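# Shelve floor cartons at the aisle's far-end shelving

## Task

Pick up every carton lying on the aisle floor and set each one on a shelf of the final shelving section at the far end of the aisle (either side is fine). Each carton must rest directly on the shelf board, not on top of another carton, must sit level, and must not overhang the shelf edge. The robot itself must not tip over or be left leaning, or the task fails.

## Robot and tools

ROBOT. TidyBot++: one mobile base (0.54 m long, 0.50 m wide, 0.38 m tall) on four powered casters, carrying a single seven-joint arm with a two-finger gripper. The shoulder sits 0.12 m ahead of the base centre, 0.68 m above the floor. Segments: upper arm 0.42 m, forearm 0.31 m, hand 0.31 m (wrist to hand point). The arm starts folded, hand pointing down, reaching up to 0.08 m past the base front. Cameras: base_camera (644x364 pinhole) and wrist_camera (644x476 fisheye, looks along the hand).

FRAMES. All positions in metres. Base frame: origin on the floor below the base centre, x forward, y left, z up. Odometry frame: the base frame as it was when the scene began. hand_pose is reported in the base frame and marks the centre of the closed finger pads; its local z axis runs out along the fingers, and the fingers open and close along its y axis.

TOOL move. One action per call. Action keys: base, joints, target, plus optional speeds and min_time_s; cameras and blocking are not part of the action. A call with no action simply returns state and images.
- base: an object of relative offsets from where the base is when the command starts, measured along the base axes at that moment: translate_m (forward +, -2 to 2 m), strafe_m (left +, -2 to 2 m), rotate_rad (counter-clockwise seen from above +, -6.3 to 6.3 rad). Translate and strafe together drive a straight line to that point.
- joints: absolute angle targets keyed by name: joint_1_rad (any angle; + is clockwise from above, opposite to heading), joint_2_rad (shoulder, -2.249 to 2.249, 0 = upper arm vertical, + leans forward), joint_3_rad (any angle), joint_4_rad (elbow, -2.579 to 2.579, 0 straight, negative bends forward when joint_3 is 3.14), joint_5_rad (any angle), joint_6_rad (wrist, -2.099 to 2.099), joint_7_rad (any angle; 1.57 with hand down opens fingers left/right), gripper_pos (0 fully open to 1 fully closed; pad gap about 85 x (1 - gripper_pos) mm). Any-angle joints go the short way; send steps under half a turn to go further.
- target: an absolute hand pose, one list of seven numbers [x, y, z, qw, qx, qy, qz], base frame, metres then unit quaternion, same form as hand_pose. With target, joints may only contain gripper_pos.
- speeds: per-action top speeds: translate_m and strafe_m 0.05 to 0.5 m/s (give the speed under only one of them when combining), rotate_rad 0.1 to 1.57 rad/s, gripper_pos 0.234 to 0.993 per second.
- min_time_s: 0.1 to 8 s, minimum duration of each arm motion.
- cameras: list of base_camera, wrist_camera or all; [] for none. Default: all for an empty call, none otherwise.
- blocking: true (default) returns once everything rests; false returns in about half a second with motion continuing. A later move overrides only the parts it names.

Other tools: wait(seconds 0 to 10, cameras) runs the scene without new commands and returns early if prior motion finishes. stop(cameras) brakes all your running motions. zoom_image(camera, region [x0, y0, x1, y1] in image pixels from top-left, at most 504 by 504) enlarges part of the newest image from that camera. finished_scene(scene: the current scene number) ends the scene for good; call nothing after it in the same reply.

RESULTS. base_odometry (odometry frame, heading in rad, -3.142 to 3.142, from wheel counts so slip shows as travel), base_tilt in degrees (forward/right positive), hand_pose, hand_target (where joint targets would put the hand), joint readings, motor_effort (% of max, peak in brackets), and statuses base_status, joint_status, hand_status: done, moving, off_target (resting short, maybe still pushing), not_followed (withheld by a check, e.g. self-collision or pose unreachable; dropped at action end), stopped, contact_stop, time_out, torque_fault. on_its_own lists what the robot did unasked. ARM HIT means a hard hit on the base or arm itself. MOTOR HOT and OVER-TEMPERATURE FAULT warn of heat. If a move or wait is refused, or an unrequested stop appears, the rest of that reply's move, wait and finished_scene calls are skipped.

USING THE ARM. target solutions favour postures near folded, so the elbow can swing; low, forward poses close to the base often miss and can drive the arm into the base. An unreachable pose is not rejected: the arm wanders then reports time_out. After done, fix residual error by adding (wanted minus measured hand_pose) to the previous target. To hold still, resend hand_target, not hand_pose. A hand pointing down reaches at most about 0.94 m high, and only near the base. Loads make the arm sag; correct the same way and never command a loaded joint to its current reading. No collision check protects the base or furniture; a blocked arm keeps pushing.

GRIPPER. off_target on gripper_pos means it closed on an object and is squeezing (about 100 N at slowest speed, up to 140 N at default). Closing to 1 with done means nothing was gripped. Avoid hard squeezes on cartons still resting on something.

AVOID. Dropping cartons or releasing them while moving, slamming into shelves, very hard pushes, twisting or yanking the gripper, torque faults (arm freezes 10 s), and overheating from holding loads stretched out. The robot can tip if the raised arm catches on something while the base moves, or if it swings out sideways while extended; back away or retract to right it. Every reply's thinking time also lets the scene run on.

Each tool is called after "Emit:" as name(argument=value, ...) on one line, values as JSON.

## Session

Emit:
move(joints={"joint_1_rad": 0.0, "joint_2_rad": -0.35, "joint_3_rad": 3.14, "joint_4_rad": -2.5, "joint_5_rad": 0.0, "joint_6_rad": 0.4, "joint_7_rad": 1.57}, cameras=["all"])

Scene clock: 1.90 s.
move: done
base_odometry: x=+0.000 y=+0.000 heading=+0.000
base_tilt: forward=+0.2 right=+0.6
base_status: not commanded
joint_positions: joint_1_rad=+0.018 joint_2_rad=-0.328 joint_3_rad=+3.152 joint_4_rad=-2.506 joint_5_rad=+0.016 joint_6_rad=+0.301 joint_7_rad=+1.567 gripper_pos=+0.000
joint_status: all done
motor_effort: joint_1_rad=+0(1) joint_2_rad=-6(6) joint_3_rad=+0(2) joint_4_rad=+18(19) joint_5_rad=+1(2) joint_6_rad=+9(9) joint_7_rad=-1(2)
hand_pose: x=+0.5384 y=-0.0092 z=+0.8071 quat_wxyz=(+0.008, +0.807, -0.006, +0.591)
hand_target: x=+0.5441 y=+0.0021 z=+0.8495 quat_wxyz=(-0.001, +0.768, +0.000, +0.641)
hand_status: not commanded
pictures: base_camera, wrist_camera

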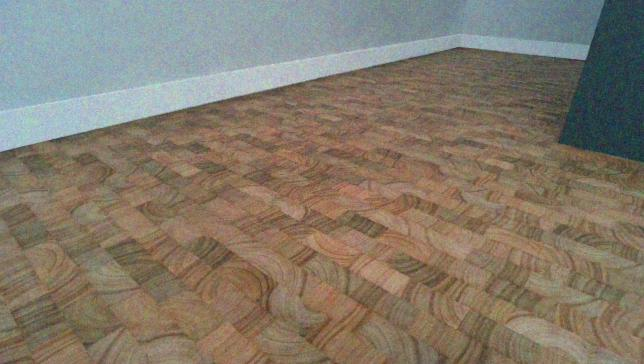

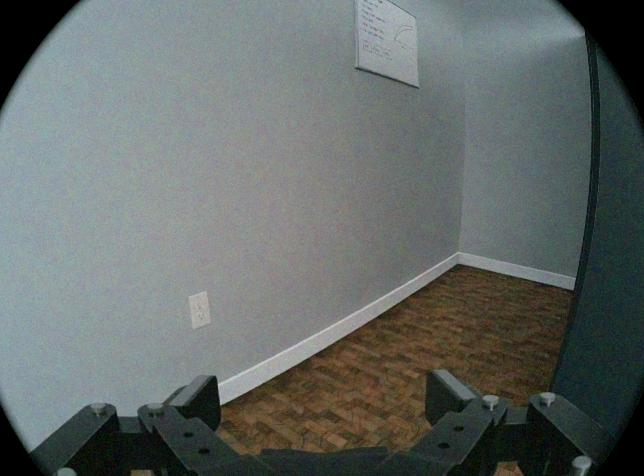

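Emit:
move(base={"rotate_rad": -0.66}, cameras=["all"])

Scene clock: 4.27 s.
move: done
base_odometry: x=+0.000 y=+0.000 heading=-0.660
base_tilt: forward=+0.1 right=+0.6
base_status: done
joint_positions: joint_1_rad=+0.014 joint_2_rad=-0.328 joint_3_rad=+3.147 joint_4_rad=-2.506 joint_5_rad=+0.016 joint_6_rad=+0.302 joint_7_rad=+1.567 gripper_pos=+0.000
joint_status: not commanded
motor_effort: joint_1_rad=+0(1) joint_2_rad=-5(6) joint_3_rad=+0(2) joint_4_rad=+18(19) joint_5_rad=+1(2) joint_6_rad=+9(10) joint_7_rad=-1(1)
hand_pose: x=+0.5384 y=-0.0051 z=+0.8071 quat_wxyz=(+0.006, +0.806, -0.002, +0.591)
hand_target: x=+0.5441 y=+0.0021 z=+0.8495 quat_wxyz=(-0.001, +0.768, +0.000, +0.641)
hand_status: not commanded
pictures: base_camera, wrist_camera

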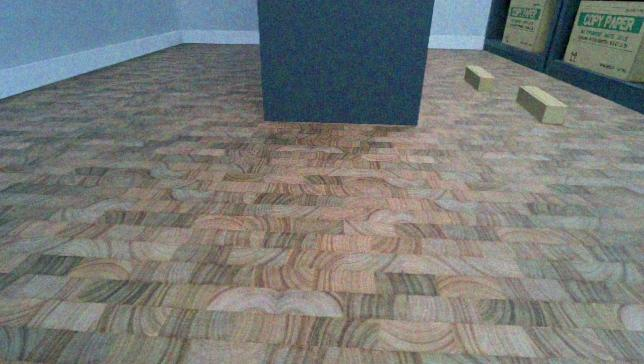

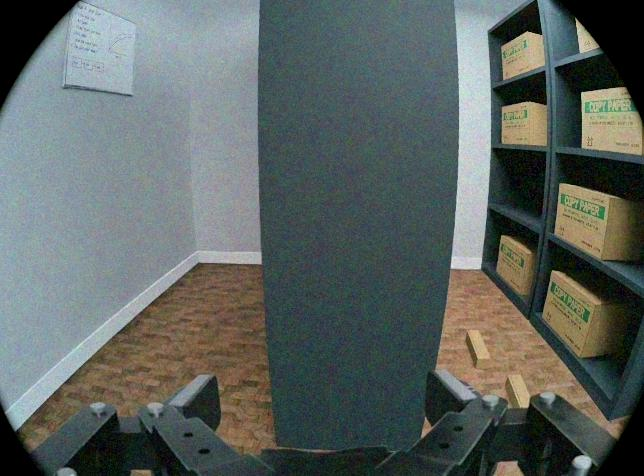

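Emit:
move(base={"strafe_m": -0.76, "translate_m": 0.3, "rotate_rad": -0.09}, joints={"joint_6_rad": 0.0}, cameras=["all"])

Scene clock: 8.50 s.
move: done
base_odometry: x=-0.229 y=-0.785 heading=-0.750
base_tilt: forward=+0.1 right=+0.5
base_status: done
joint_positions: joint_1_rad=+0.010 joint_2_rad=-0.333 joint_3_rad=+3.140 joint_4_rad=-2.505 joint_5_rad=+0.016 joint_6_rad=+0.037 joint_7_rad=+1.567 gripper_pos=+0.000
joint_status: all done
motor_effort: joint_1_rad=+0(1) joint_2_rad=-5(6) joint_3_rad=+0(3) joint_4_rad=+16(20) joint_5_rad=+1(2) joint_6_rad=+8(10) joint_7_rad=-1(1)
hand_pose: x=+0.5035 y=-0.0018 z=+0.7350 quat_wxyz=(+0.005, +0.876, +0.002, +0.482)
hand_target: x=+0.4983 y=+0.0019 z=+0.7346 quat_wxyz=(+0.000, +0.880, +0.000, +0.476)
hand_status: not commanded
pictures: base_camera, wrist_camera

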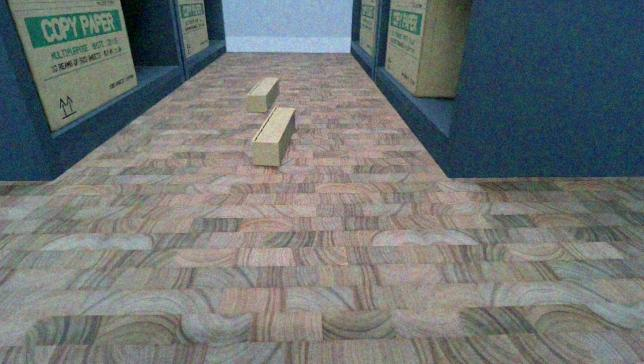

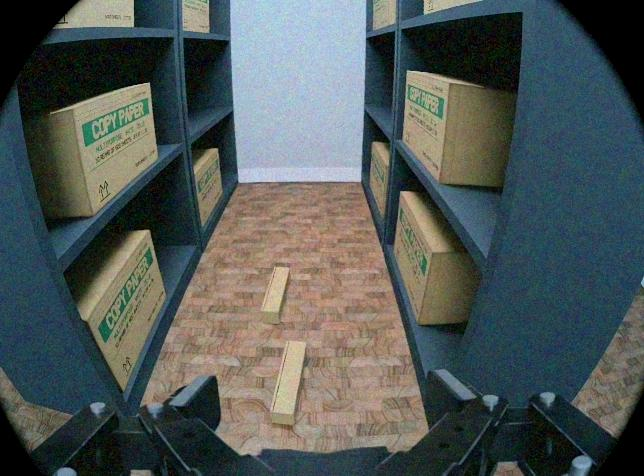

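Emit:
zoom_image(camera="wrist_camera", region=[180, 240, 400, 440])

Emit:
zoom_image(camera="wrist_camera", region=[100, 140, 480, 420])

Scaled by 2.291.

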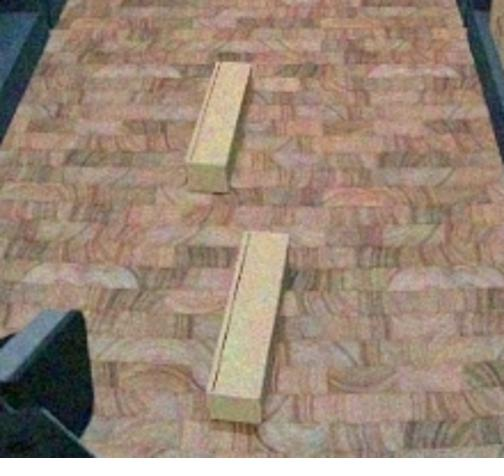

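Scaled by 1.326.

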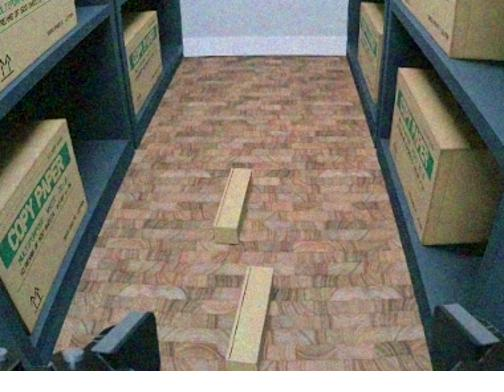

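Emit:
move(base={"translate_m": 0.289, "strafe_m": 0.148, "rotate_rad": -0.098}, joints={"joint_2_rad": 1.66, "joint_4_rad": -1.487, "joint_6_rad": 0.874}, min_time_s=2.0, cameras=["all"])

Scene clock: 18.30 s.
move: done
base_odometry: x=+0.084 y=-0.873 heading=-0.849
base_tilt: forward=+0.2 right=+0.5
base_status: done
joint_positions: joint_1_rad=+0.009 joint_2_rad=+1.621 joint_3_rad=+3.141 joint_4_rad=-1.500 joint_5_rad=+0.016 joint_6_rad=+0.778 joint_7_rad=+1.567 gripper_pos=+0.000
joint_status: all done
motor_effort: joint_1_rad=+0(1) joint_2_rad=-36(39) joint_3_rad=+0(2) joint_4_rad=+5(19) joint_5_rad=+2(2) joint_6_rad=+6(9) joint_7_rad=+0(2)
hand_pose: x=+0.7689 y=-0.0011 z=+0.1294 quat_wxyz=(-0.002, +0.921, +0.002, +0.389)
hand_target: x=+0.7740 y=+0.0021 z=+0.1289 quat_wxyz=(-0.001, +0.907, -0.001, +0.421)
hand_status: not commanded
pictures: base_camera, wrist_camera

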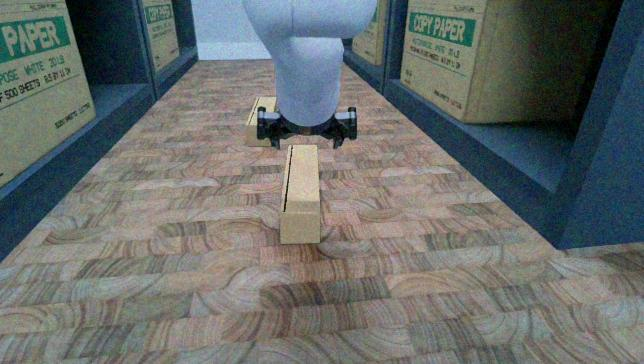

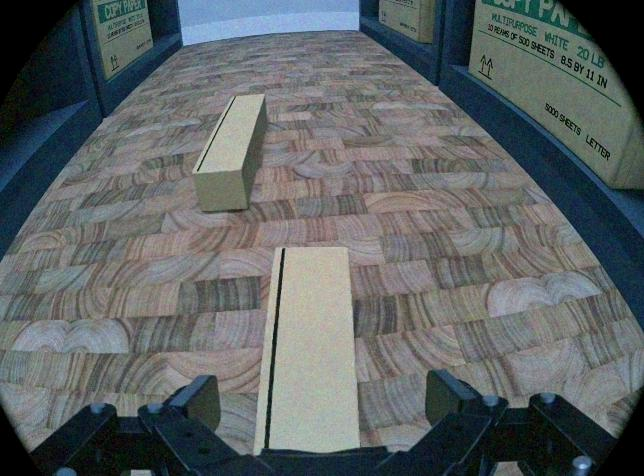

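Emit:
move(base={"translate_m": 0.030, "strafe_m": 0.008}, joints={"joint_2_rad": 1.860, "joint_4_rad": -1.244, "joint_6_rad": 0.66}, min_time_s=2.2, cameras=["all"])

Scene clock: 22.10 s.
move: done
base_odometry: x=+0.110 y=-0.891 heading=-0.848
base_tilt: forward=+0.2 right=+0.5
base_status: done
joint_positions: joint_1_rad=+0.007 joint_2_rad=+1.817 joint_3_rad=+3.141 joint_4_rad=-1.256 joint_5_rad=+0.016 joint_6_rad=+0.737 joint_7_rad=+1.567 gripper_pos=+0.000
joint_status: all done
motor_effort: joint_1_rad=+0(3) joint_2_rad=-35(38) joint_3_rad=-1(3) joint_4_rad=+5(7) joint_5_rad=+1(2) joint_6_rad=+7(9) joint_7_rad=-1(2)
hand_pose: x=+0.7730 y=+0.0005 z=+0.0499 quat_wxyz=(-0.002, +0.920, +0.003, +0.392)
hand_target: x=+0.7341 y=+0.0021 z=+0.0091 quat_wxyz=(-0.001, +0.940, -0.001, +0.342)
hand_status: not commanded
pictures: base_camera, wrist_camera

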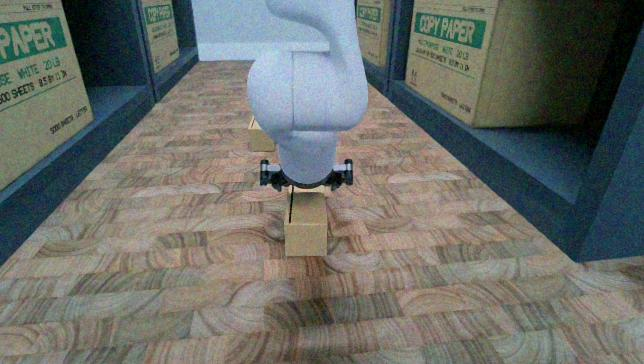

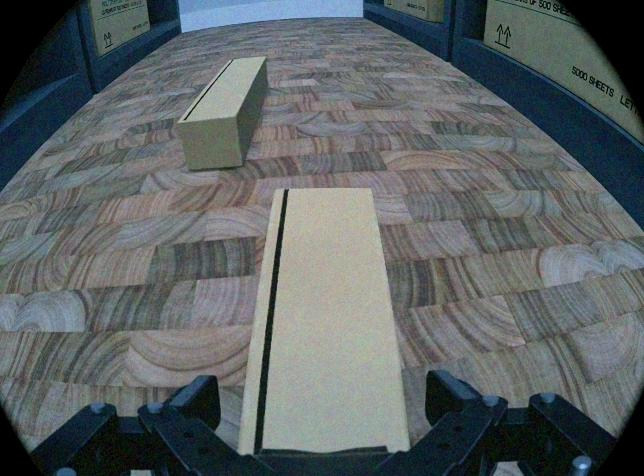

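Emit:
move(joints={"gripper_pos": 0.374}, speeds={"gripper_pos": 0.234}, cameras=["wrist_camera"])

Scene clock: 25.23 s.
move: done
base_odometry: x=+0.110 y=-0.891 heading=-0.848
base_tilt: forward=+0.2 right=+0.5
base_status: not commanded
joint_positions: joint_1_rad=+0.007 joint_2_rad=+1.817 joint_3_rad=+3.141 joint_4_rad=-1.254 joint_5_rad=+0.016 joint_6_rad=+0.736 joint_7_rad=+1.567 gripper_pos=+0.372
joint_status: all done
motor_effort: joint_1_rad=+1(1) joint_2_rad=-31(36) joint_3_rad=-1(1) joint_4_rad=+5(7) joint_5_rad=+1(2) joint_6_rad=+4(7) joint_7_rad=-1(1)
hand_pose: x=+0.7739 y=+0.0005 z=+0.0503 quat_wxyz=(-0.002, +0.920, +0.003, +0.393)
hand_target: x=+0.7341 y=+0.0021 z=+0.0091 quat_wxyz=(-0.001, +0.940, -0.001, +0.342)
hand_status: not commanded

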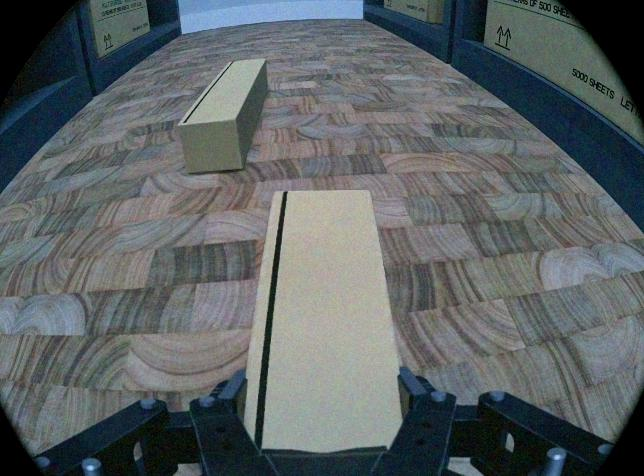

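Emit:
move(joints={"joint_2_rad": -0.50, "joint_4_rad": -2.46, "joint_6_rad": -0.42}, min_time_s=2.8, cameras=[])

Emit:
move(joints={"joint_1_rad": 1.57}, min_time_s=2.0, cameras=["wrist_camera"])

Scene clock: 31.13 s.
move: done
base_odometry: x=+0.110 y=-0.891 heading=-0.848
base_tilt: forward=+0.1 right=+0.5
base_status: not commanded
joint_positions: joint_1_rad=+0.007 joint_2_rad=-0.480 joint_3_rad=+3.141 joint_4_rad=-2.444 joint_5_rad=+0.016 joint_6_rad=-0.342 joint_7_rad=+1.567 gripper_pos=+0.372
joint_status: all done
motor_effort: joint_1_rad=+0(1) joint_2_rad=-2(42) joint_3_rad=+0(1) joint_4_rad=+18(20) joint_5_rad=+2(2) joint_6_rad=+8(9) joint_7_rad=-1(1)
hand_pose: x=+0.4460 y=-0.0024 z=+0.7258 quat_wxyz=(+0.006, +0.914, +0.001, +0.406)
hand_target: x=+0.4229 y=+0.0018 z=+0.7065 quat_wxyz=(+0.000, +0.928, +0.000, +0.372)
hand_status: not commanded

Scene clock: 33.93 s.
move: done
base_odometry: x=+0.110 y=-0.891 heading=-0.848
base_tilt: forward=+0.1 right=+0.5
base_status: not commanded
joint_positions: joint_1_rad=+1.552 joint_2_rad=-0.480 joint_3_rad=+3.141 joint_4_rad=-2.444 joint_5_rad=+0.016 joint_6_rad=-0.344 joint_7_rad=+1.567 gripper_pos=+0.372
joint_status: all done
motor_effort: joint_1_rad=+1(2) joint_2_rad=-2(2) joint_3_rad=+1(1) joint_4_rad=+19(19) joint_5_rad=+1(2) joint_6_rad=+8(8) joint_7_rad=-1(2)
hand_pose: x=+0.1248 y=-0.3265 z=+0.7253 quat_wxyz=(+0.287, +0.656, -0.638, +0.285)
hand_target: x=+0.1210 y=-0.3039 z=+0.7065 quat_wxyz=(+0.263, +0.657, -0.656, +0.263)
hand_status: not commanded

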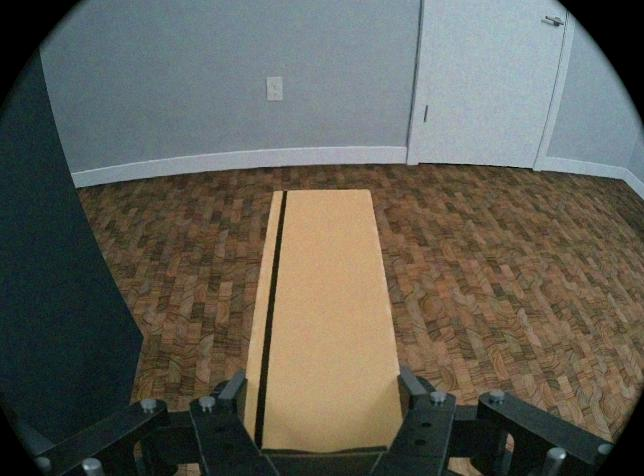

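Emit:
move(joints={"joint_2_rad": 1.845, "joint_4_rad": -1.245, "joint_6_rad": 0.82}, min_time_s=3.2, cameras=["wrist_camera"])

Scene clock: 38.07 s.
move: done
base_odometry: x=+0.110 y=-0.891 heading=-0.848
base_tilt: forward=+0.2 right=+0.6
base_status: not commanded
joint_positions: joint_1_rad=+1.552 joint_2_rad=+1.805 joint_3_rad=+3.141 joint_4_rad=-1.260 joint_5_rad=+0.016 joint_6_rad=+0.721 joint_7_rad=+1.567 gripper_pos=+0.372
joint_status: all done
motor_effort: joint_1_rad=+0(1) joint_2_rad=-36(42) joint_3_rad=-1(2) joint_4_rad=+6(20) joint_5_rad=+1(2) joint_6_rad=+7(9) joint_7_rad=-1(1)
hand_pose: x=+0.1358 y=-0.6563 z=+0.0536 quat_wxyz=(+0.270, +0.662, -0.641, +0.279)
hand_target: x=+0.1215 y=-0.6595 z=+0.0536 quat_wxyz=(+0.298, +0.641, -0.641, +0.299)
hand_status: not commanded

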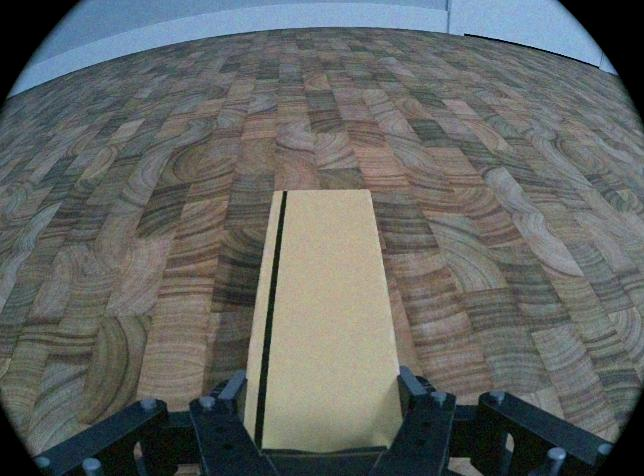

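Emit:
move(joints={"joint_2_rad": 1.854}, min_time_s=0.7, cameras=[])

Emit:
move(joints={"joint_2_rad": 1.862}, min_time_s=0.7, cameras=["wrist_camera"])

Scene clock: 39.60 s.
move: done
base_odometry: x=+0.110 y=-0.891 heading=-0.848
base_tilt: forward=+0.2 right=+0.6
base_status: not commanded
joint_positions: joint_1_rad=+1.552 joint_2_rad=+1.809 joint_3_rad=+3.141 joint_4_rad=-1.259 joint_5_rad=+0.016 joint_6_rad=+0.723 joint_7_rad=+1.567 gripper_pos=+0.372
joint_status: all done
motor_effort: joint_1_rad=+0(0) joint_2_rad=-36(37) joint_3_rad=-1(1) joint_4_rad=+6(7) joint_5_rad=+2(2) joint_6_rad=+7(8) joint_7_rad=-1(1)
hand_pose: x=+0.1358 y=-0.6544 z=+0.0516 quat_wxyz=(+0.270, +0.662, -0.641, +0.279)
hand_target: x=+0.1215 y=-0.6538 z=+0.0477 quat_wxyz=(+0.295, +0.642, -0.643, +0.296)
hand_status: not commanded

Scene clock: 40.60 s.
move: done
base_odometry: x=+0.110 y=-0.891 heading=-0.848
base_tilt: forward=+0.1 right=+0.6
base_status: not commanded
joint_positions: joint_1_rad=+1.552 joint_2_rad=+1.812 joint_3_rad=+3.141 joint_4_rad=-1.258 joint_5_rad=+0.016 joint_6_rad=+0.728 joint_7_rad=+1.567 gripper_pos=+0.372
joint_status: all done
motor_effort: joint_1_rad=+0(0) joint_2_rad=-36(37) joint_3_rad=-1(2) joint_4_rad=+6(7) joint_5_rad=+1(2) joint_6_rad=+6(8) joint_7_rad=-1(2)
hand_pose: x=+0.1358 y=-0.6541 z=+0.0507 quat_wxyz=(+0.270, +0.661, -0.641, +0.280)
hand_target: x=+0.1215 y=-0.6487 z=+0.0425 quat_wxyz=(+0.292, +0.643, -0.644, +0.294)
hand_status: not commanded

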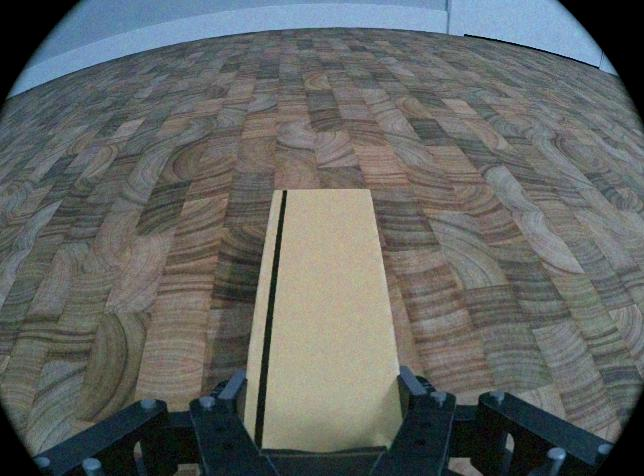

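Emit:
move(joints={"gripper_pos": 0.3}, speeds={"gripper_pos": 0.234}, cameras=[])

Emit:
move(joints={"gripper_pos": 0.0}, cameras=["wrist_camera"])

Emit:
move(joints={"joint_2_rad": 1.2, "joint_4_rad": -1.95, "joint_6_rad": 0.78}, min_time_s=1.2, cameras=[])

Emit:
move(joints={"joint_1_rad": 0.0, "joint_2_rad": -0.35, "joint_4_rad": -2.5, "joint_6_rad": -0.1}, min_time_s=1.8, cameras=["wrist_camera"])

Scene clock: 42.30 s.
move: done
base_odometry: x=+0.110 y=-0.891 heading=-0.848
base_tilt: forward=+0.2 right=+0.6
base_status: not commanded
joint_positions: joint_1_rad=+1.552 joint_2_rad=+1.815 joint_3_rad=+3.141 joint_4_rad=-1.258 joint_5_rad=+0.016 joint_6_rad=+0.728 joint_7_rad=+1.567 gripper_pos=+0.299
joint_status: all done
motor_effort: joint_1_rad=+0(1) joint_2_rad=-36(36) joint_3_rad=-1(1) joint_4_rad=+5(7) joint_5_rad=+1(2) joint_6_rad=+7(7) joint_7_rad=+0(2)
hand_pose: x=+0.1357 y=-0.6525 z=+0.0491 quat_wxyz=(+0.270, +0.662, -0.641, +0.279)
hand_target: x=+0.1215 y=-0.6487 z=+0.0425 quat_wxyz=(+0.292, +0.643, -0.644, +0.294)
hand_status: not commanded

Scene clock: 43.30 s.
move: done
base_odometry: x=+0.110 y=-0.891 heading=-0.848
base_tilt: forward=+0.1 right=+0.6
base_status: not commanded
joint_positions: joint_1_rad=+1.552 joint_2_rad=+1.815 joint_3_rad=+3.141 joint_4_rad=-1.258 joint_5_rad=+0.016 joint_6_rad=+0.728 joint_7_rad=+1.567 gripper_pos=+0.000
joint_status: all done
motor_effort: joint_1_rad=+0(0) joint_2_rad=-36(36) joint_3_rad=-1(2) joint_4_rad=+5(7) joint_5_rad=+1(2) joint_6_rad=+7(8) joint_7_rad=-1(1)
hand_pose: x=+0.1357 y=-0.6525 z=+0.0491 quat_wxyz=(+0.270, +0.662, -0.641, +0.279)
hand_target: x=+0.1215 y=-0.6487 z=+0.0425 quat_wxyz=(+0.292, +0.643, -0.644, +0.294)
hand_status: not commanded

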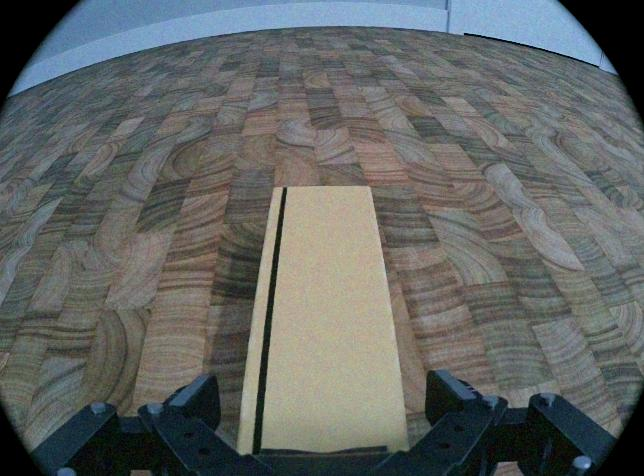

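Scene clock: 45.27 s.
move: done
base_odometry: x=+0.110 y=-0.891 heading=-0.848
base_tilt: forward=+0.1 right=+0.5
base_status: not commanded
joint_positions: joint_1_rad=+1.552 joint_2_rad=+1.245 joint_3_rad=+3.141 joint_4_rad=-1.940 joint_5_rad=+0.016 joint_6_rad=+0.728 joint_7_rad=+1.567 gripper_pos=+0.000
joint_status: all done
motor_effort: joint_1_rad=+0(1) joint_2_rad=-33(39) joint_3_rad=+0(1) joint_4_rad=+4(6) joint_5_rad=+1(2) joint_6_rad=+6(8) joint_7_rad=+0(1)
hand_pose: x=+0.1345 y=-0.5818 z=+0.2614 quat_wxyz=(+0.233, +0.676, -0.656, +0.242)
hand_target: x=+0.1217 y=-0.6066 z=+0.2968 quat_wxyz=(+0.265, +0.655, -0.655, +0.267)
hand_status: not commanded

Scene clock: 48.07 s.
move: done
base_odometry: x=+0.110 y=-0.891 heading=-0.848
base_tilt: forward=+0.1 right=+0.5
base_status: not commanded
joint_positions: joint_1_rad=+0.018 joint_2_rad=-0.329 joint_3_rad=+3.135 joint_4_rad=-2.482 joint_5_rad=+0.016 joint_6_rad=-0.019 joint_7_rad=+1.567 gripper_pos=+0.000
joint_status: all done
motor_effort: joint_1_rad=+0(3) joint_2_rad=-5(35) joint_3_rad=+0(2) joint_4_rad=+17(19) joint_5_rad=+1(2) joint_6_rad=+9(9) joint_7_rad=-1(2)
hand_pose: x=+0.5023 y=-0.0030 z=+0.7312 quat_wxyz=(+0.007, +0.885, +0.001, +0.466)
hand_target: x=+0.4800 y=+0.0019 z=+0.7094 quat_wxyz=(+0.000, +0.902, +0.000, +0.431)
hand_status: not commanded

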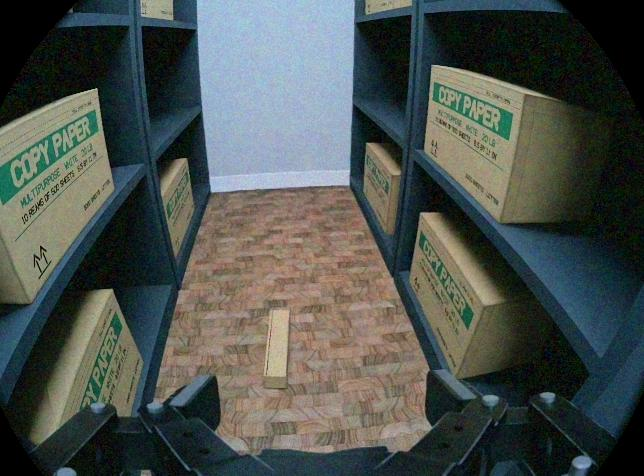

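Emit:
zoom_image(camera="wrist_camera", region=[160, 170, 440, 420])

Scaled by 1.800.

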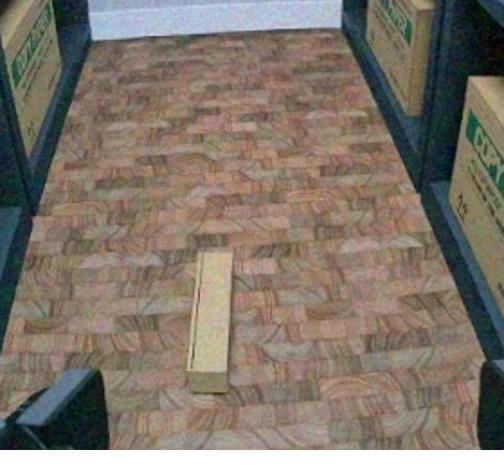

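Emit:
move(base={"translate_m": 0.395, "strafe_m": 0.106, "rotate_rad": 0.011}, joints={"joint_2_rad": 1.66, "joint_4_rad": -1.487, "joint_6_rad": 0.874}, min_time_s=2.2, cameras=["all"])

Scene clock: 54.10 s.
move: done
base_odometry: x=+0.451 y=-1.117 heading=-0.837
base_tilt: forward=+0.2 right=+0.5
base_status: done
joint_positions: joint_1_rad=+0.015 joint_2_rad=+1.621 joint_3_rad=+3.135 joint_4_rad=-1.500 joint_5_rad=+0.016 joint_6_rad=+0.778 joint_7_rad=+1.567 gripper_pos=+0.000
joint_status: all done
motor_effort: joint_1_rad=+0(1) joint_2_rad=-36(39) joint_3_rad=-1(1) joint_4_rad=+5(19) joint_5_rad=+1(2) joint_6_rad=+7(9) joint_7_rad=-1(1)
hand_pose: x=+0.7691 y=-0.0013 z=+0.1296 quat_wxyz=(-0.004, +0.921, -0.002, +0.389)
hand_target: x=+0.7740 y=+0.0021 z=+0.1289 quat_wxyz=(-0.001, +0.907, -0.001, +0.421)
hand_status: not commanded
pictures: base_camera, wrist_camera

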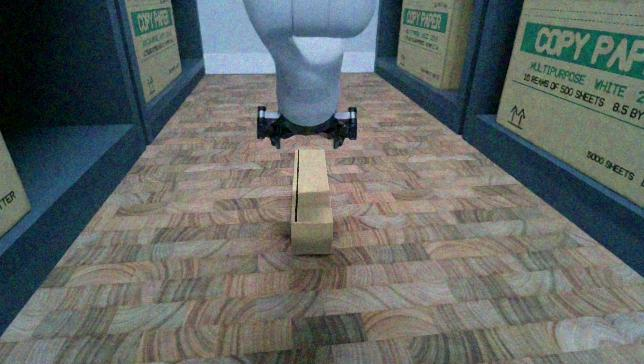

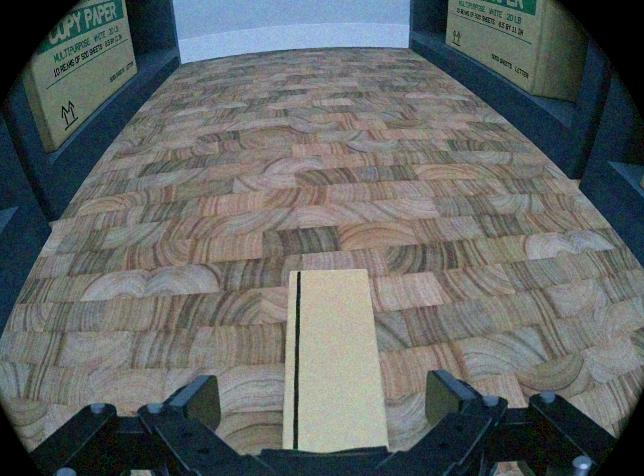

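Emit:
move(base={"strafe_m": -0.007}, joints={"joint_2_rad": 1.860, "joint_4_rad": -1.244, "joint_6_rad": 0.66}, min_time_s=2.2, cameras=["wrist_camera"])

Scene clock: 60.67 s.
move: done
base_odometry: x=+0.446 y=-1.122 heading=-0.837
base_tilt: forward=+0.2 right=+0.5
base_status: done
joint_positions: joint_1_rad=+0.010 joint_2_rad=+1.816 joint_3_rad=+3.136 joint_4_rad=-1.256 joint_5_rad=+0.016 joint_6_rad=+0.737 joint_7_rad=+1.567 gripper_pos=+0.000
joint_status: all done
motor_effort: joint_1_rad=+0(3) joint_2_rad=-35(38) joint_3_rad=-1(2) joint_4_rad=+5(7) joint_5_rad=+1(2) joint_6_rad=+7(8) joint_7_rad=+0(1)
hand_pose: x=+0.7737 y=+0.0004 z=+0.0505 quat_wxyz=(-0.003, +0.920, +0.000, +0.392)
hand_target: x=+0.7341 y=+0.0021 z=+0.0091 quat_wxyz=(-0.001, +0.940, -0.001, +0.342)
hand_status: not commanded

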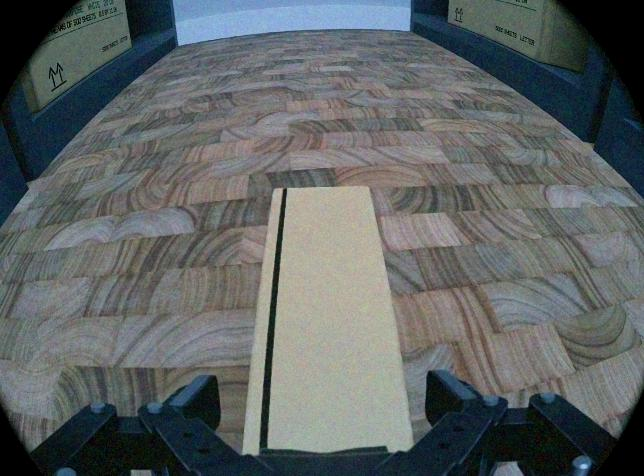

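Emit:
move(joints={"gripper_pos": 0.374}, speeds={"gripper_pos": 0.234}, cameras=["wrist_camera"])

Emit:
move(joints={"joint_2_rad": -0.50, "joint_4_rad": -2.46, "joint_6_rad": -0.42}, min_time_s=2.8, cameras=["base_camera", "wrist_camera"])

Scene clock: 63.97 s.
move: done
base_odometry: x=+0.446 y=-1.122 heading=-0.837
base_tilt: forward=+0.2 right=+0.5
base_status: not commanded
joint_positions: joint_1_rad=+0.010 joint_2_rad=+1.816 joint_3_rad=+3.136 joint_4_rad=-1.254 joint_5_rad=+0.016 joint_6_rad=+0.737 joint_7_rad=+1.567 gripper_pos=+0.370
joint_status: all done
motor_effort: joint_1_rad=+0(1) joint_2_rad=-32(36) joint_3_rad=-1(1) joint_4_rad=+5(7) joint_5_rad=+1(2) joint_6_rad=+4(8) joint_7_rad=+0(2)
hand_pose: x=+0.7743 y=+0.0004 z=+0.0508 quat_wxyz=(-0.003, +0.920, +0.000, +0.393)
hand_target: x=+0.7341 y=+0.0021 z=+0.0091 quat_wxyz=(-0.001, +0.940, -0.001, +0.342)
hand_status: not commanded

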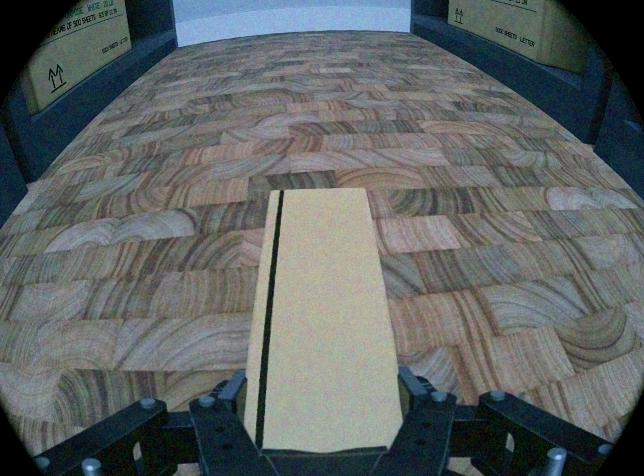

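Scene clock: 67.37 s.
move: done
base_odometry: x=+0.446 y=-1.122 heading=-0.837
base_tilt: forward=+0.2 right=+0.5
base_status: not commanded
joint_positions: joint_1_rad=+0.010 joint_2_rad=-0.480 joint_3_rad=+3.136 joint_4_rad=-2.444 joint_5_rad=+0.016 joint_6_rad=-0.342 joint_7_rad=+1.567 gripper_pos=+0.370
joint_status: all done
motor_effort: joint_1_rad=+0(1) joint_2_rad=-2(42) joint_3_rad=+1(2) joint_4_rad=+18(20) joint_5_rad=+1(2) joint_6_rad=+7(8) joint_7_rad=-1(2)
hand_pose: x=+0.4460 y=-0.0020 z=+0.7258 quat_wxyz=(+0.007, +0.914, +0.002, +0.406)
hand_target: x=+0.4229 y=+0.0018 z=+0.7065 quat_wxyz=(+0.000, +0.928, +0.000, +0.372)
hand_status: not commanded

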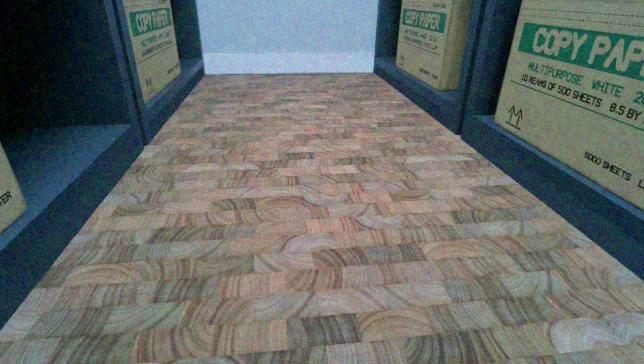

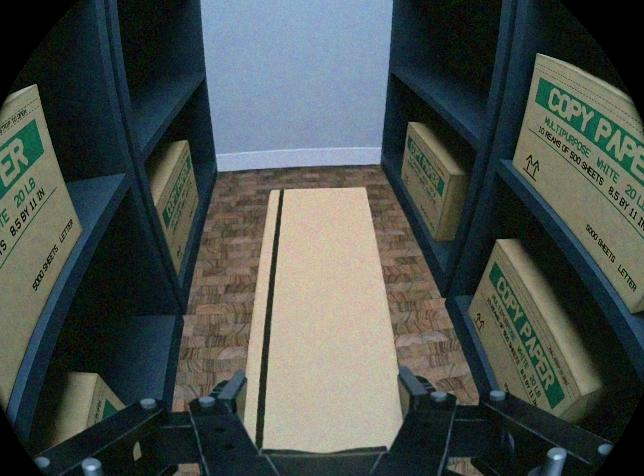

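Emit:
move(base={"translate_m": 0.633, "strafe_m": -0.052, "rotate_rad": 0.091}, cameras=["base_camera", "wrist_camera"])

Scene clock: 71.37 s.
move: done
base_odometry: x=+0.831 y=-1.627 heading=-0.745
base_tilt: forward=+0.2 right=+0.5
base_status: done
joint_positions: joint_1_rad=+0.009 joint_2_rad=-0.488 joint_3_rad=+3.136 joint_4_rad=-2.447 joint_5_rad=+0.016 joint_6_rad=-0.348 joint_7_rad=+1.567 gripper_pos=+0.370
joint_status: not commanded
motor_effort: joint_1_rad=+0(1) joint_2_rad=-2(4) joint_3_rad=+1(2) joint_4_rad=+18(20) joint_5_rad=+1(2) joint_6_rad=+8(8) joint_7_rad=-1(2)
hand_pose: x=+0.4434 y=-0.0018 z=+0.7254 quat_wxyz=(+0.007, +0.914, +0.002, +0.405)
hand_target: x=+0.4229 y=+0.0018 z=+0.7065 quat_wxyz=(+0.000, +0.928, +0.000, +0.372)
hand_status: not commanded

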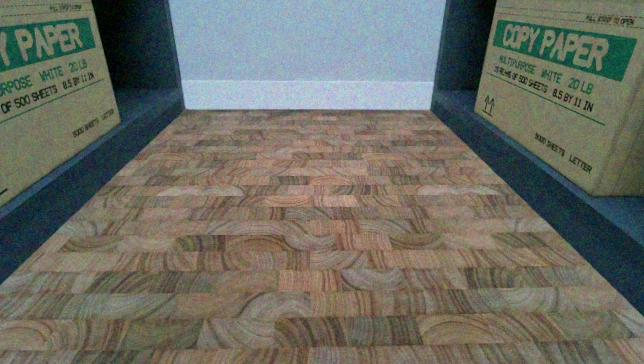

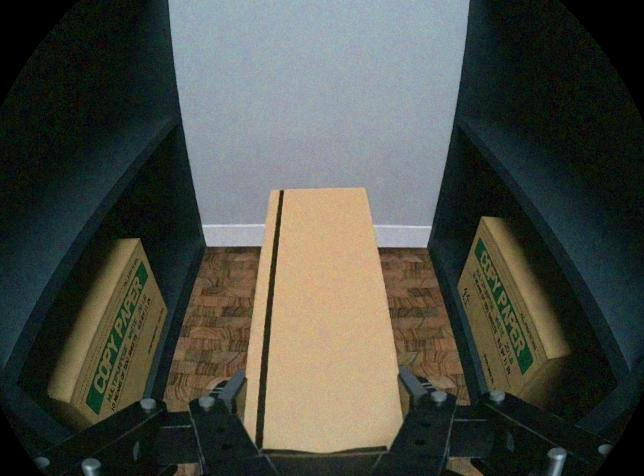

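Emit:
move(base={"translate_m": 0.60}, cameras=["base_camera", "wrist_camera"])

Scene clock: 77.10 s.
move: done
base_odometry: x=+1.272 y=-2.034 heading=-0.746
base_tilt: forward=+0.2 right=+0.5
base_status: done
joint_positions: joint_1_rad=+0.009 joint_2_rad=-0.490 joint_3_rad=+3.136 joint_4_rad=-2.448 joint_5_rad=+0.016 joint_6_rad=-0.349 joint_7_rad=+1.567 gripper_pos=+0.370
joint_status: not commanded
motor_effort: joint_1_rad=+0(1) joint_2_rad=-1(5) joint_3_rad=+1(1) joint_4_rad=+19(20) joint_5_rad=+2(2) joint_6_rad=+8(9) joint_7_rad=-1(1)
hand_pose: x=+0.4425 y=-0.0018 z=+0.7250 quat_wxyz=(+0.007, +0.914, +0.002, +0.405)
hand_target: x=+0.4229 y=+0.0018 z=+0.7065 quat_wxyz=(+0.000, +0.928, +0.000, +0.372)
hand_status: not commanded

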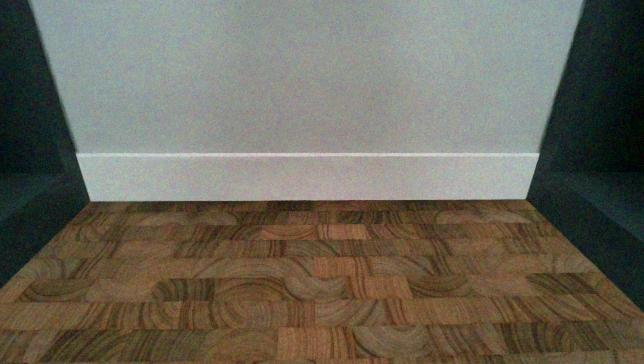

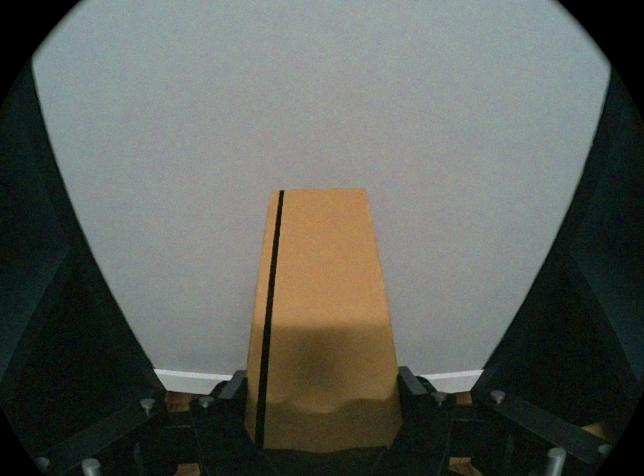

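Emit:
move(joints={"joint_1_rad": -1.57}, min_time_s=2.5, cameras=["wrist_camera"])

Scene clock: 80.37 s.
move: done
base_odometry: x=+1.272 y=-2.034 heading=-0.746
base_tilt: forward=+0.1 right=+0.6
base_status: not commanded
joint_positions: joint_1_rad=-1.552 joint_2_rad=-0.490 joint_3_rad=+3.136 joint_4_rad=-2.448 joint_5_rad=+0.016 joint_6_rad=-0.349 joint_7_rad=+1.567 gripper_pos=+0.370
joint_status: all done
motor_effort: joint_1_rad=+0(1) joint_2_rad=-2(2) joint_3_rad=+1(1) joint_4_rad=+19(20) joint_5_rad=+1(2) joint_6_rad=+7(8) joint_7_rad=-1(1)
hand_pose: x=+0.1238 y=+0.3234 z=+0.7250 quat_wxyz=(-0.280, +0.648, +0.645, +0.293)
hand_target: x=+0.1175 y=+0.3039 z=+0.7065 quat_wxyz=(-0.263, +0.656, +0.656, +0.263)
hand_status: not commanded

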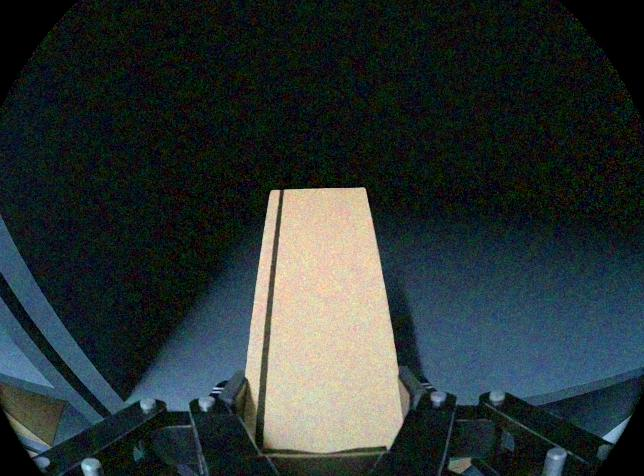

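Emit:
move(joints={"joint_2_rad": 0.46, "joint_4_rad": -1.94, "joint_6_rad": 0.13}, min_time_s=3.5, cameras=["wrist_camera"])

Emit:
move(joints={"joint_2_rad": 0.515, "joint_4_rad": -1.993, "joint_6_rad": 0.215}, min_time_s=1.0, cameras=["wrist_camera"])

Scene clock: 84.87 s.
move: done
base_odometry: x=+1.272 y=-2.034 heading=-0.746
base_tilt: forward=+0.1 right=+0.5
base_status: not commanded
joint_positions: joint_1_rad=-1.552 joint_2_rad=+0.431 joint_3_rad=+3.136 joint_4_rad=-1.957 joint_5_rad=+0.016 joint_6_rad=+0.031 joint_7_rad=+1.567 gripper_pos=+0.370
joint_status: all done
motor_effort: joint_1_rad=+0(1) joint_2_rad=-27(30) joint_3_rad=+0(1) joint_4_rad=+14(20) joint_5_rad=+1(2) joint_6_rad=+7(8) joint_7_rad=-1(1)
hand_pose: x=+0.1258 y=+0.6107 z=+0.6145 quat_wxyz=(-0.268, +0.654, +0.653, +0.273)
hand_target: x=+0.1172 y=+0.6374 z=+0.6267 quat_wxyz=(-0.299, +0.641, +0.641, +0.298)
hand_status: not commanded

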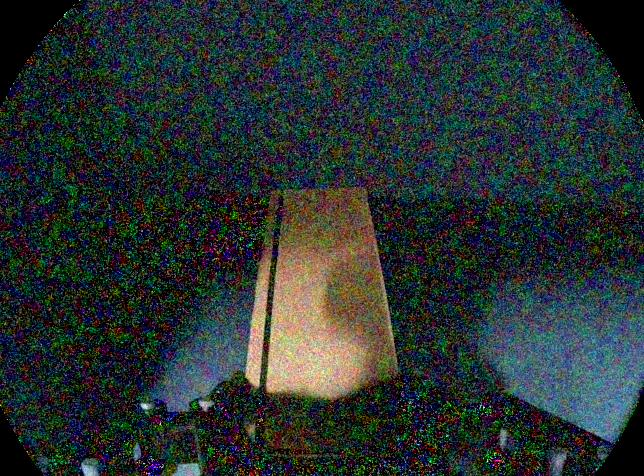

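Scene clock: 86.17 s.
move: done
base_odometry: x=+1.272 y=-2.034 heading=-0.746
base_tilt: forward=+0.2 right=+0.5
base_status: not commanded
joint_positions: joint_1_rad=-1.552 joint_2_rad=+0.479 joint_3_rad=+3.136 joint_4_rad=-1.979 joint_5_rad=+0.016 joint_6_rad=+0.116 joint_7_rad=+1.567 gripper_pos=+0.370
joint_status: all done
motor_effort: joint_1_rad=+0(0) joint_2_rad=-28(29) joint_3_rad=+0(1) joint_4_rad=+15(16) joint_5_rad=+1(2) joint_6_rad=+7(8) joint_7_rad=-1(1)
hand_pose: x=+0.1254 y=+0.6154 z=+0.5941 quat_wxyz=(-0.273, +0.652, +0.651, +0.277)
hand_target: x=+0.1172 y=+0.6269 z=+0.5889 quat_wxyz=(-0.292, +0.645, +0.644, +0.291)
hand_status: not commanded

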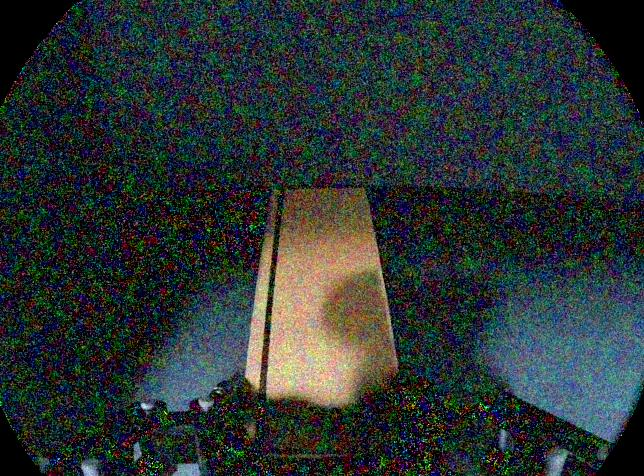

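Emit:
move(joints={"joint_2_rad": 0.528, "joint_4_rad": -1.999, "joint_6_rad": 0.236}, min_time_s=0.6)

Emit:
move(joints={"joint_2_rad": 0.541, "joint_4_rad": -2.005, "joint_6_rad": 0.254}, min_time_s=0.6, cameras=["wrist_camera"])

Scene clock: 87.60 s.
move: done
base_odometry: x=+1.272 y=-2.034 heading=-0.746
base_tilt: forward=+0.1 right=+0.5
base_status: not commanded
joint_positions: joint_1_rad=-1.552 joint_2_rad=+0.490 joint_3_rad=+3.136 joint_4_rad=-1.983 joint_5_rad=+0.016 joint_6_rad=+0.137 joint_7_rad=+1.567 gripper_pos=+0.370
joint_status: all done
motor_effort: joint_1_rad=+0(0) joint_2_rad=-28(29) joint_3_rad=+0(1) joint_4_rad=+14(15) joint_5_rad=+1(1) joint_6_rad=+7(8) joint_7_rad=-1(2)
hand_pose: x=+0.1254 y=+0.6173 z=+0.5908 quat_wxyz=(-0.275, +0.651, +0.650, +0.279)
hand_target: x=+0.1172 y=+0.6272 z=+0.5831 quat_wxyz=(-0.292, +0.644, +0.644, +0.291)
hand_status: not commanded
pictures: none

Scene clock: 88.50 s.
move: done
base_odometry: x=+1.272 y=-2.034 heading=-0.746
base_tilt: forward=+0.2 right=+0.5
base_status: not commanded
joint_positions: joint_1_rad=-1.552 joint_2_rad=+0.502 joint_3_rad=+3.136 joint_4_rad=-1.989 joint_5_rad=+0.016 joint_6_rad=+0.156 joint_7_rad=+1.567 gripper_pos=+0.370
joint_status: all done
motor_effort: joint_1_rad=+0(1) joint_2_rad=-28(29) joint_3_rad=+0(1) joint_4_rad=+14(15) joint_5_rad=+1(2) joint_6_rad=+7(8) joint_7_rad=+0(1)
hand_pose: x=+0.1253 y=+0.6174 z=+0.5848 quat_wxyz=(-0.275, +0.651, +0.650, +0.279)
hand_target: x=+0.1172 y=+0.6268 z=+0.5767 quat_wxyz=(-0.292, +0.644, +0.644, +0.291)
hand_status: not commanded

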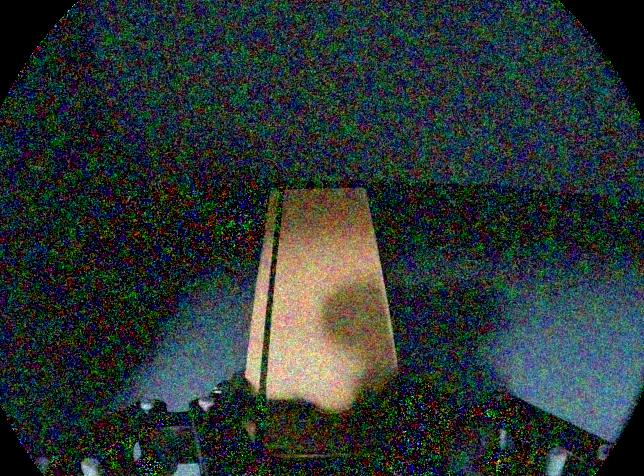

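Emit:
move(joints={"joint_2_rad": 0.548, "joint_4_rad": -2.008, "joint_6_rad": 0.263}, min_time_s=0.5)

Emit:
move(joints={"joint_2_rad": 0.555, "joint_4_rad": -2.011, "joint_6_rad": 0.272}, min_time_s=0.5)

Scene clock: 89.77 s.
move: done
base_odometry: x=+1.272 y=-2.034 heading=-0.746
base_tilt: forward=+0.1 right=+0.5
base_status: not commanded
joint_positions: joint_1_rad=-1.552 joint_2_rad=+0.505 joint_3_rad=+3.136 joint_4_rad=-1.990 joint_5_rad=+0.016 joint_6_rad=+0.166 joint_7_rad=+1.567 gripper_pos=+0.370
joint_status: all done
motor_effort: joint_1_rad=+0(0) joint_2_rad=-28(29) joint_3_rad=+0(1) joint_4_rad=+13(14) joint_5_rad=+1(2) joint_6_rad=+7(8) joint_7_rad=-1(1)
hand_pose: x=+0.1252 y=+0.6187 z=+0.5848 quat_wxyz=(-0.277, +0.650, +0.649, +0.281)
hand_target: x=+0.1172 y=+0.6265 z=+0.5732 quat_wxyz=(-0.292, +0.645, +0.644, +0.291)
hand_status: not commanded
pictures: none

Scene clock: 90.57 s.
move: done
base_odometry: x=+1.272 y=-2.034 heading=-0.746
base_tilt: forward=+0.1 right=+0.5
base_status: not commanded
joint_positions: joint_1_rad=-1.552 joint_2_rad=+0.508 joint_3_rad=+3.136 joint_4_rad=-1.992 joint_5_rad=+0.016 joint_6_rad=+0.177 joint_7_rad=+1.567 gripper_pos=+0.370
joint_status: all done
motor_effort: joint_1_rad=+0(0) joint_2_rad=-27(28) joint_3_rad=+0(1) joint_4_rad=+12(14) joint_5_rad=+1(2) joint_6_rad=+7(8) joint_7_rad=+0(1)
hand_pose: x=+0.1252 y=+0.6200 z=+0.5847 quat_wxyz=(-0.279, +0.649, +0.648, +0.283)
hand_target: x=+0.1172 y=+0.6262 z=+0.5697 quat_wxyz=(-0.291, +0.645, +0.644, +0.290)
hand_status: not commanded
pictures: none


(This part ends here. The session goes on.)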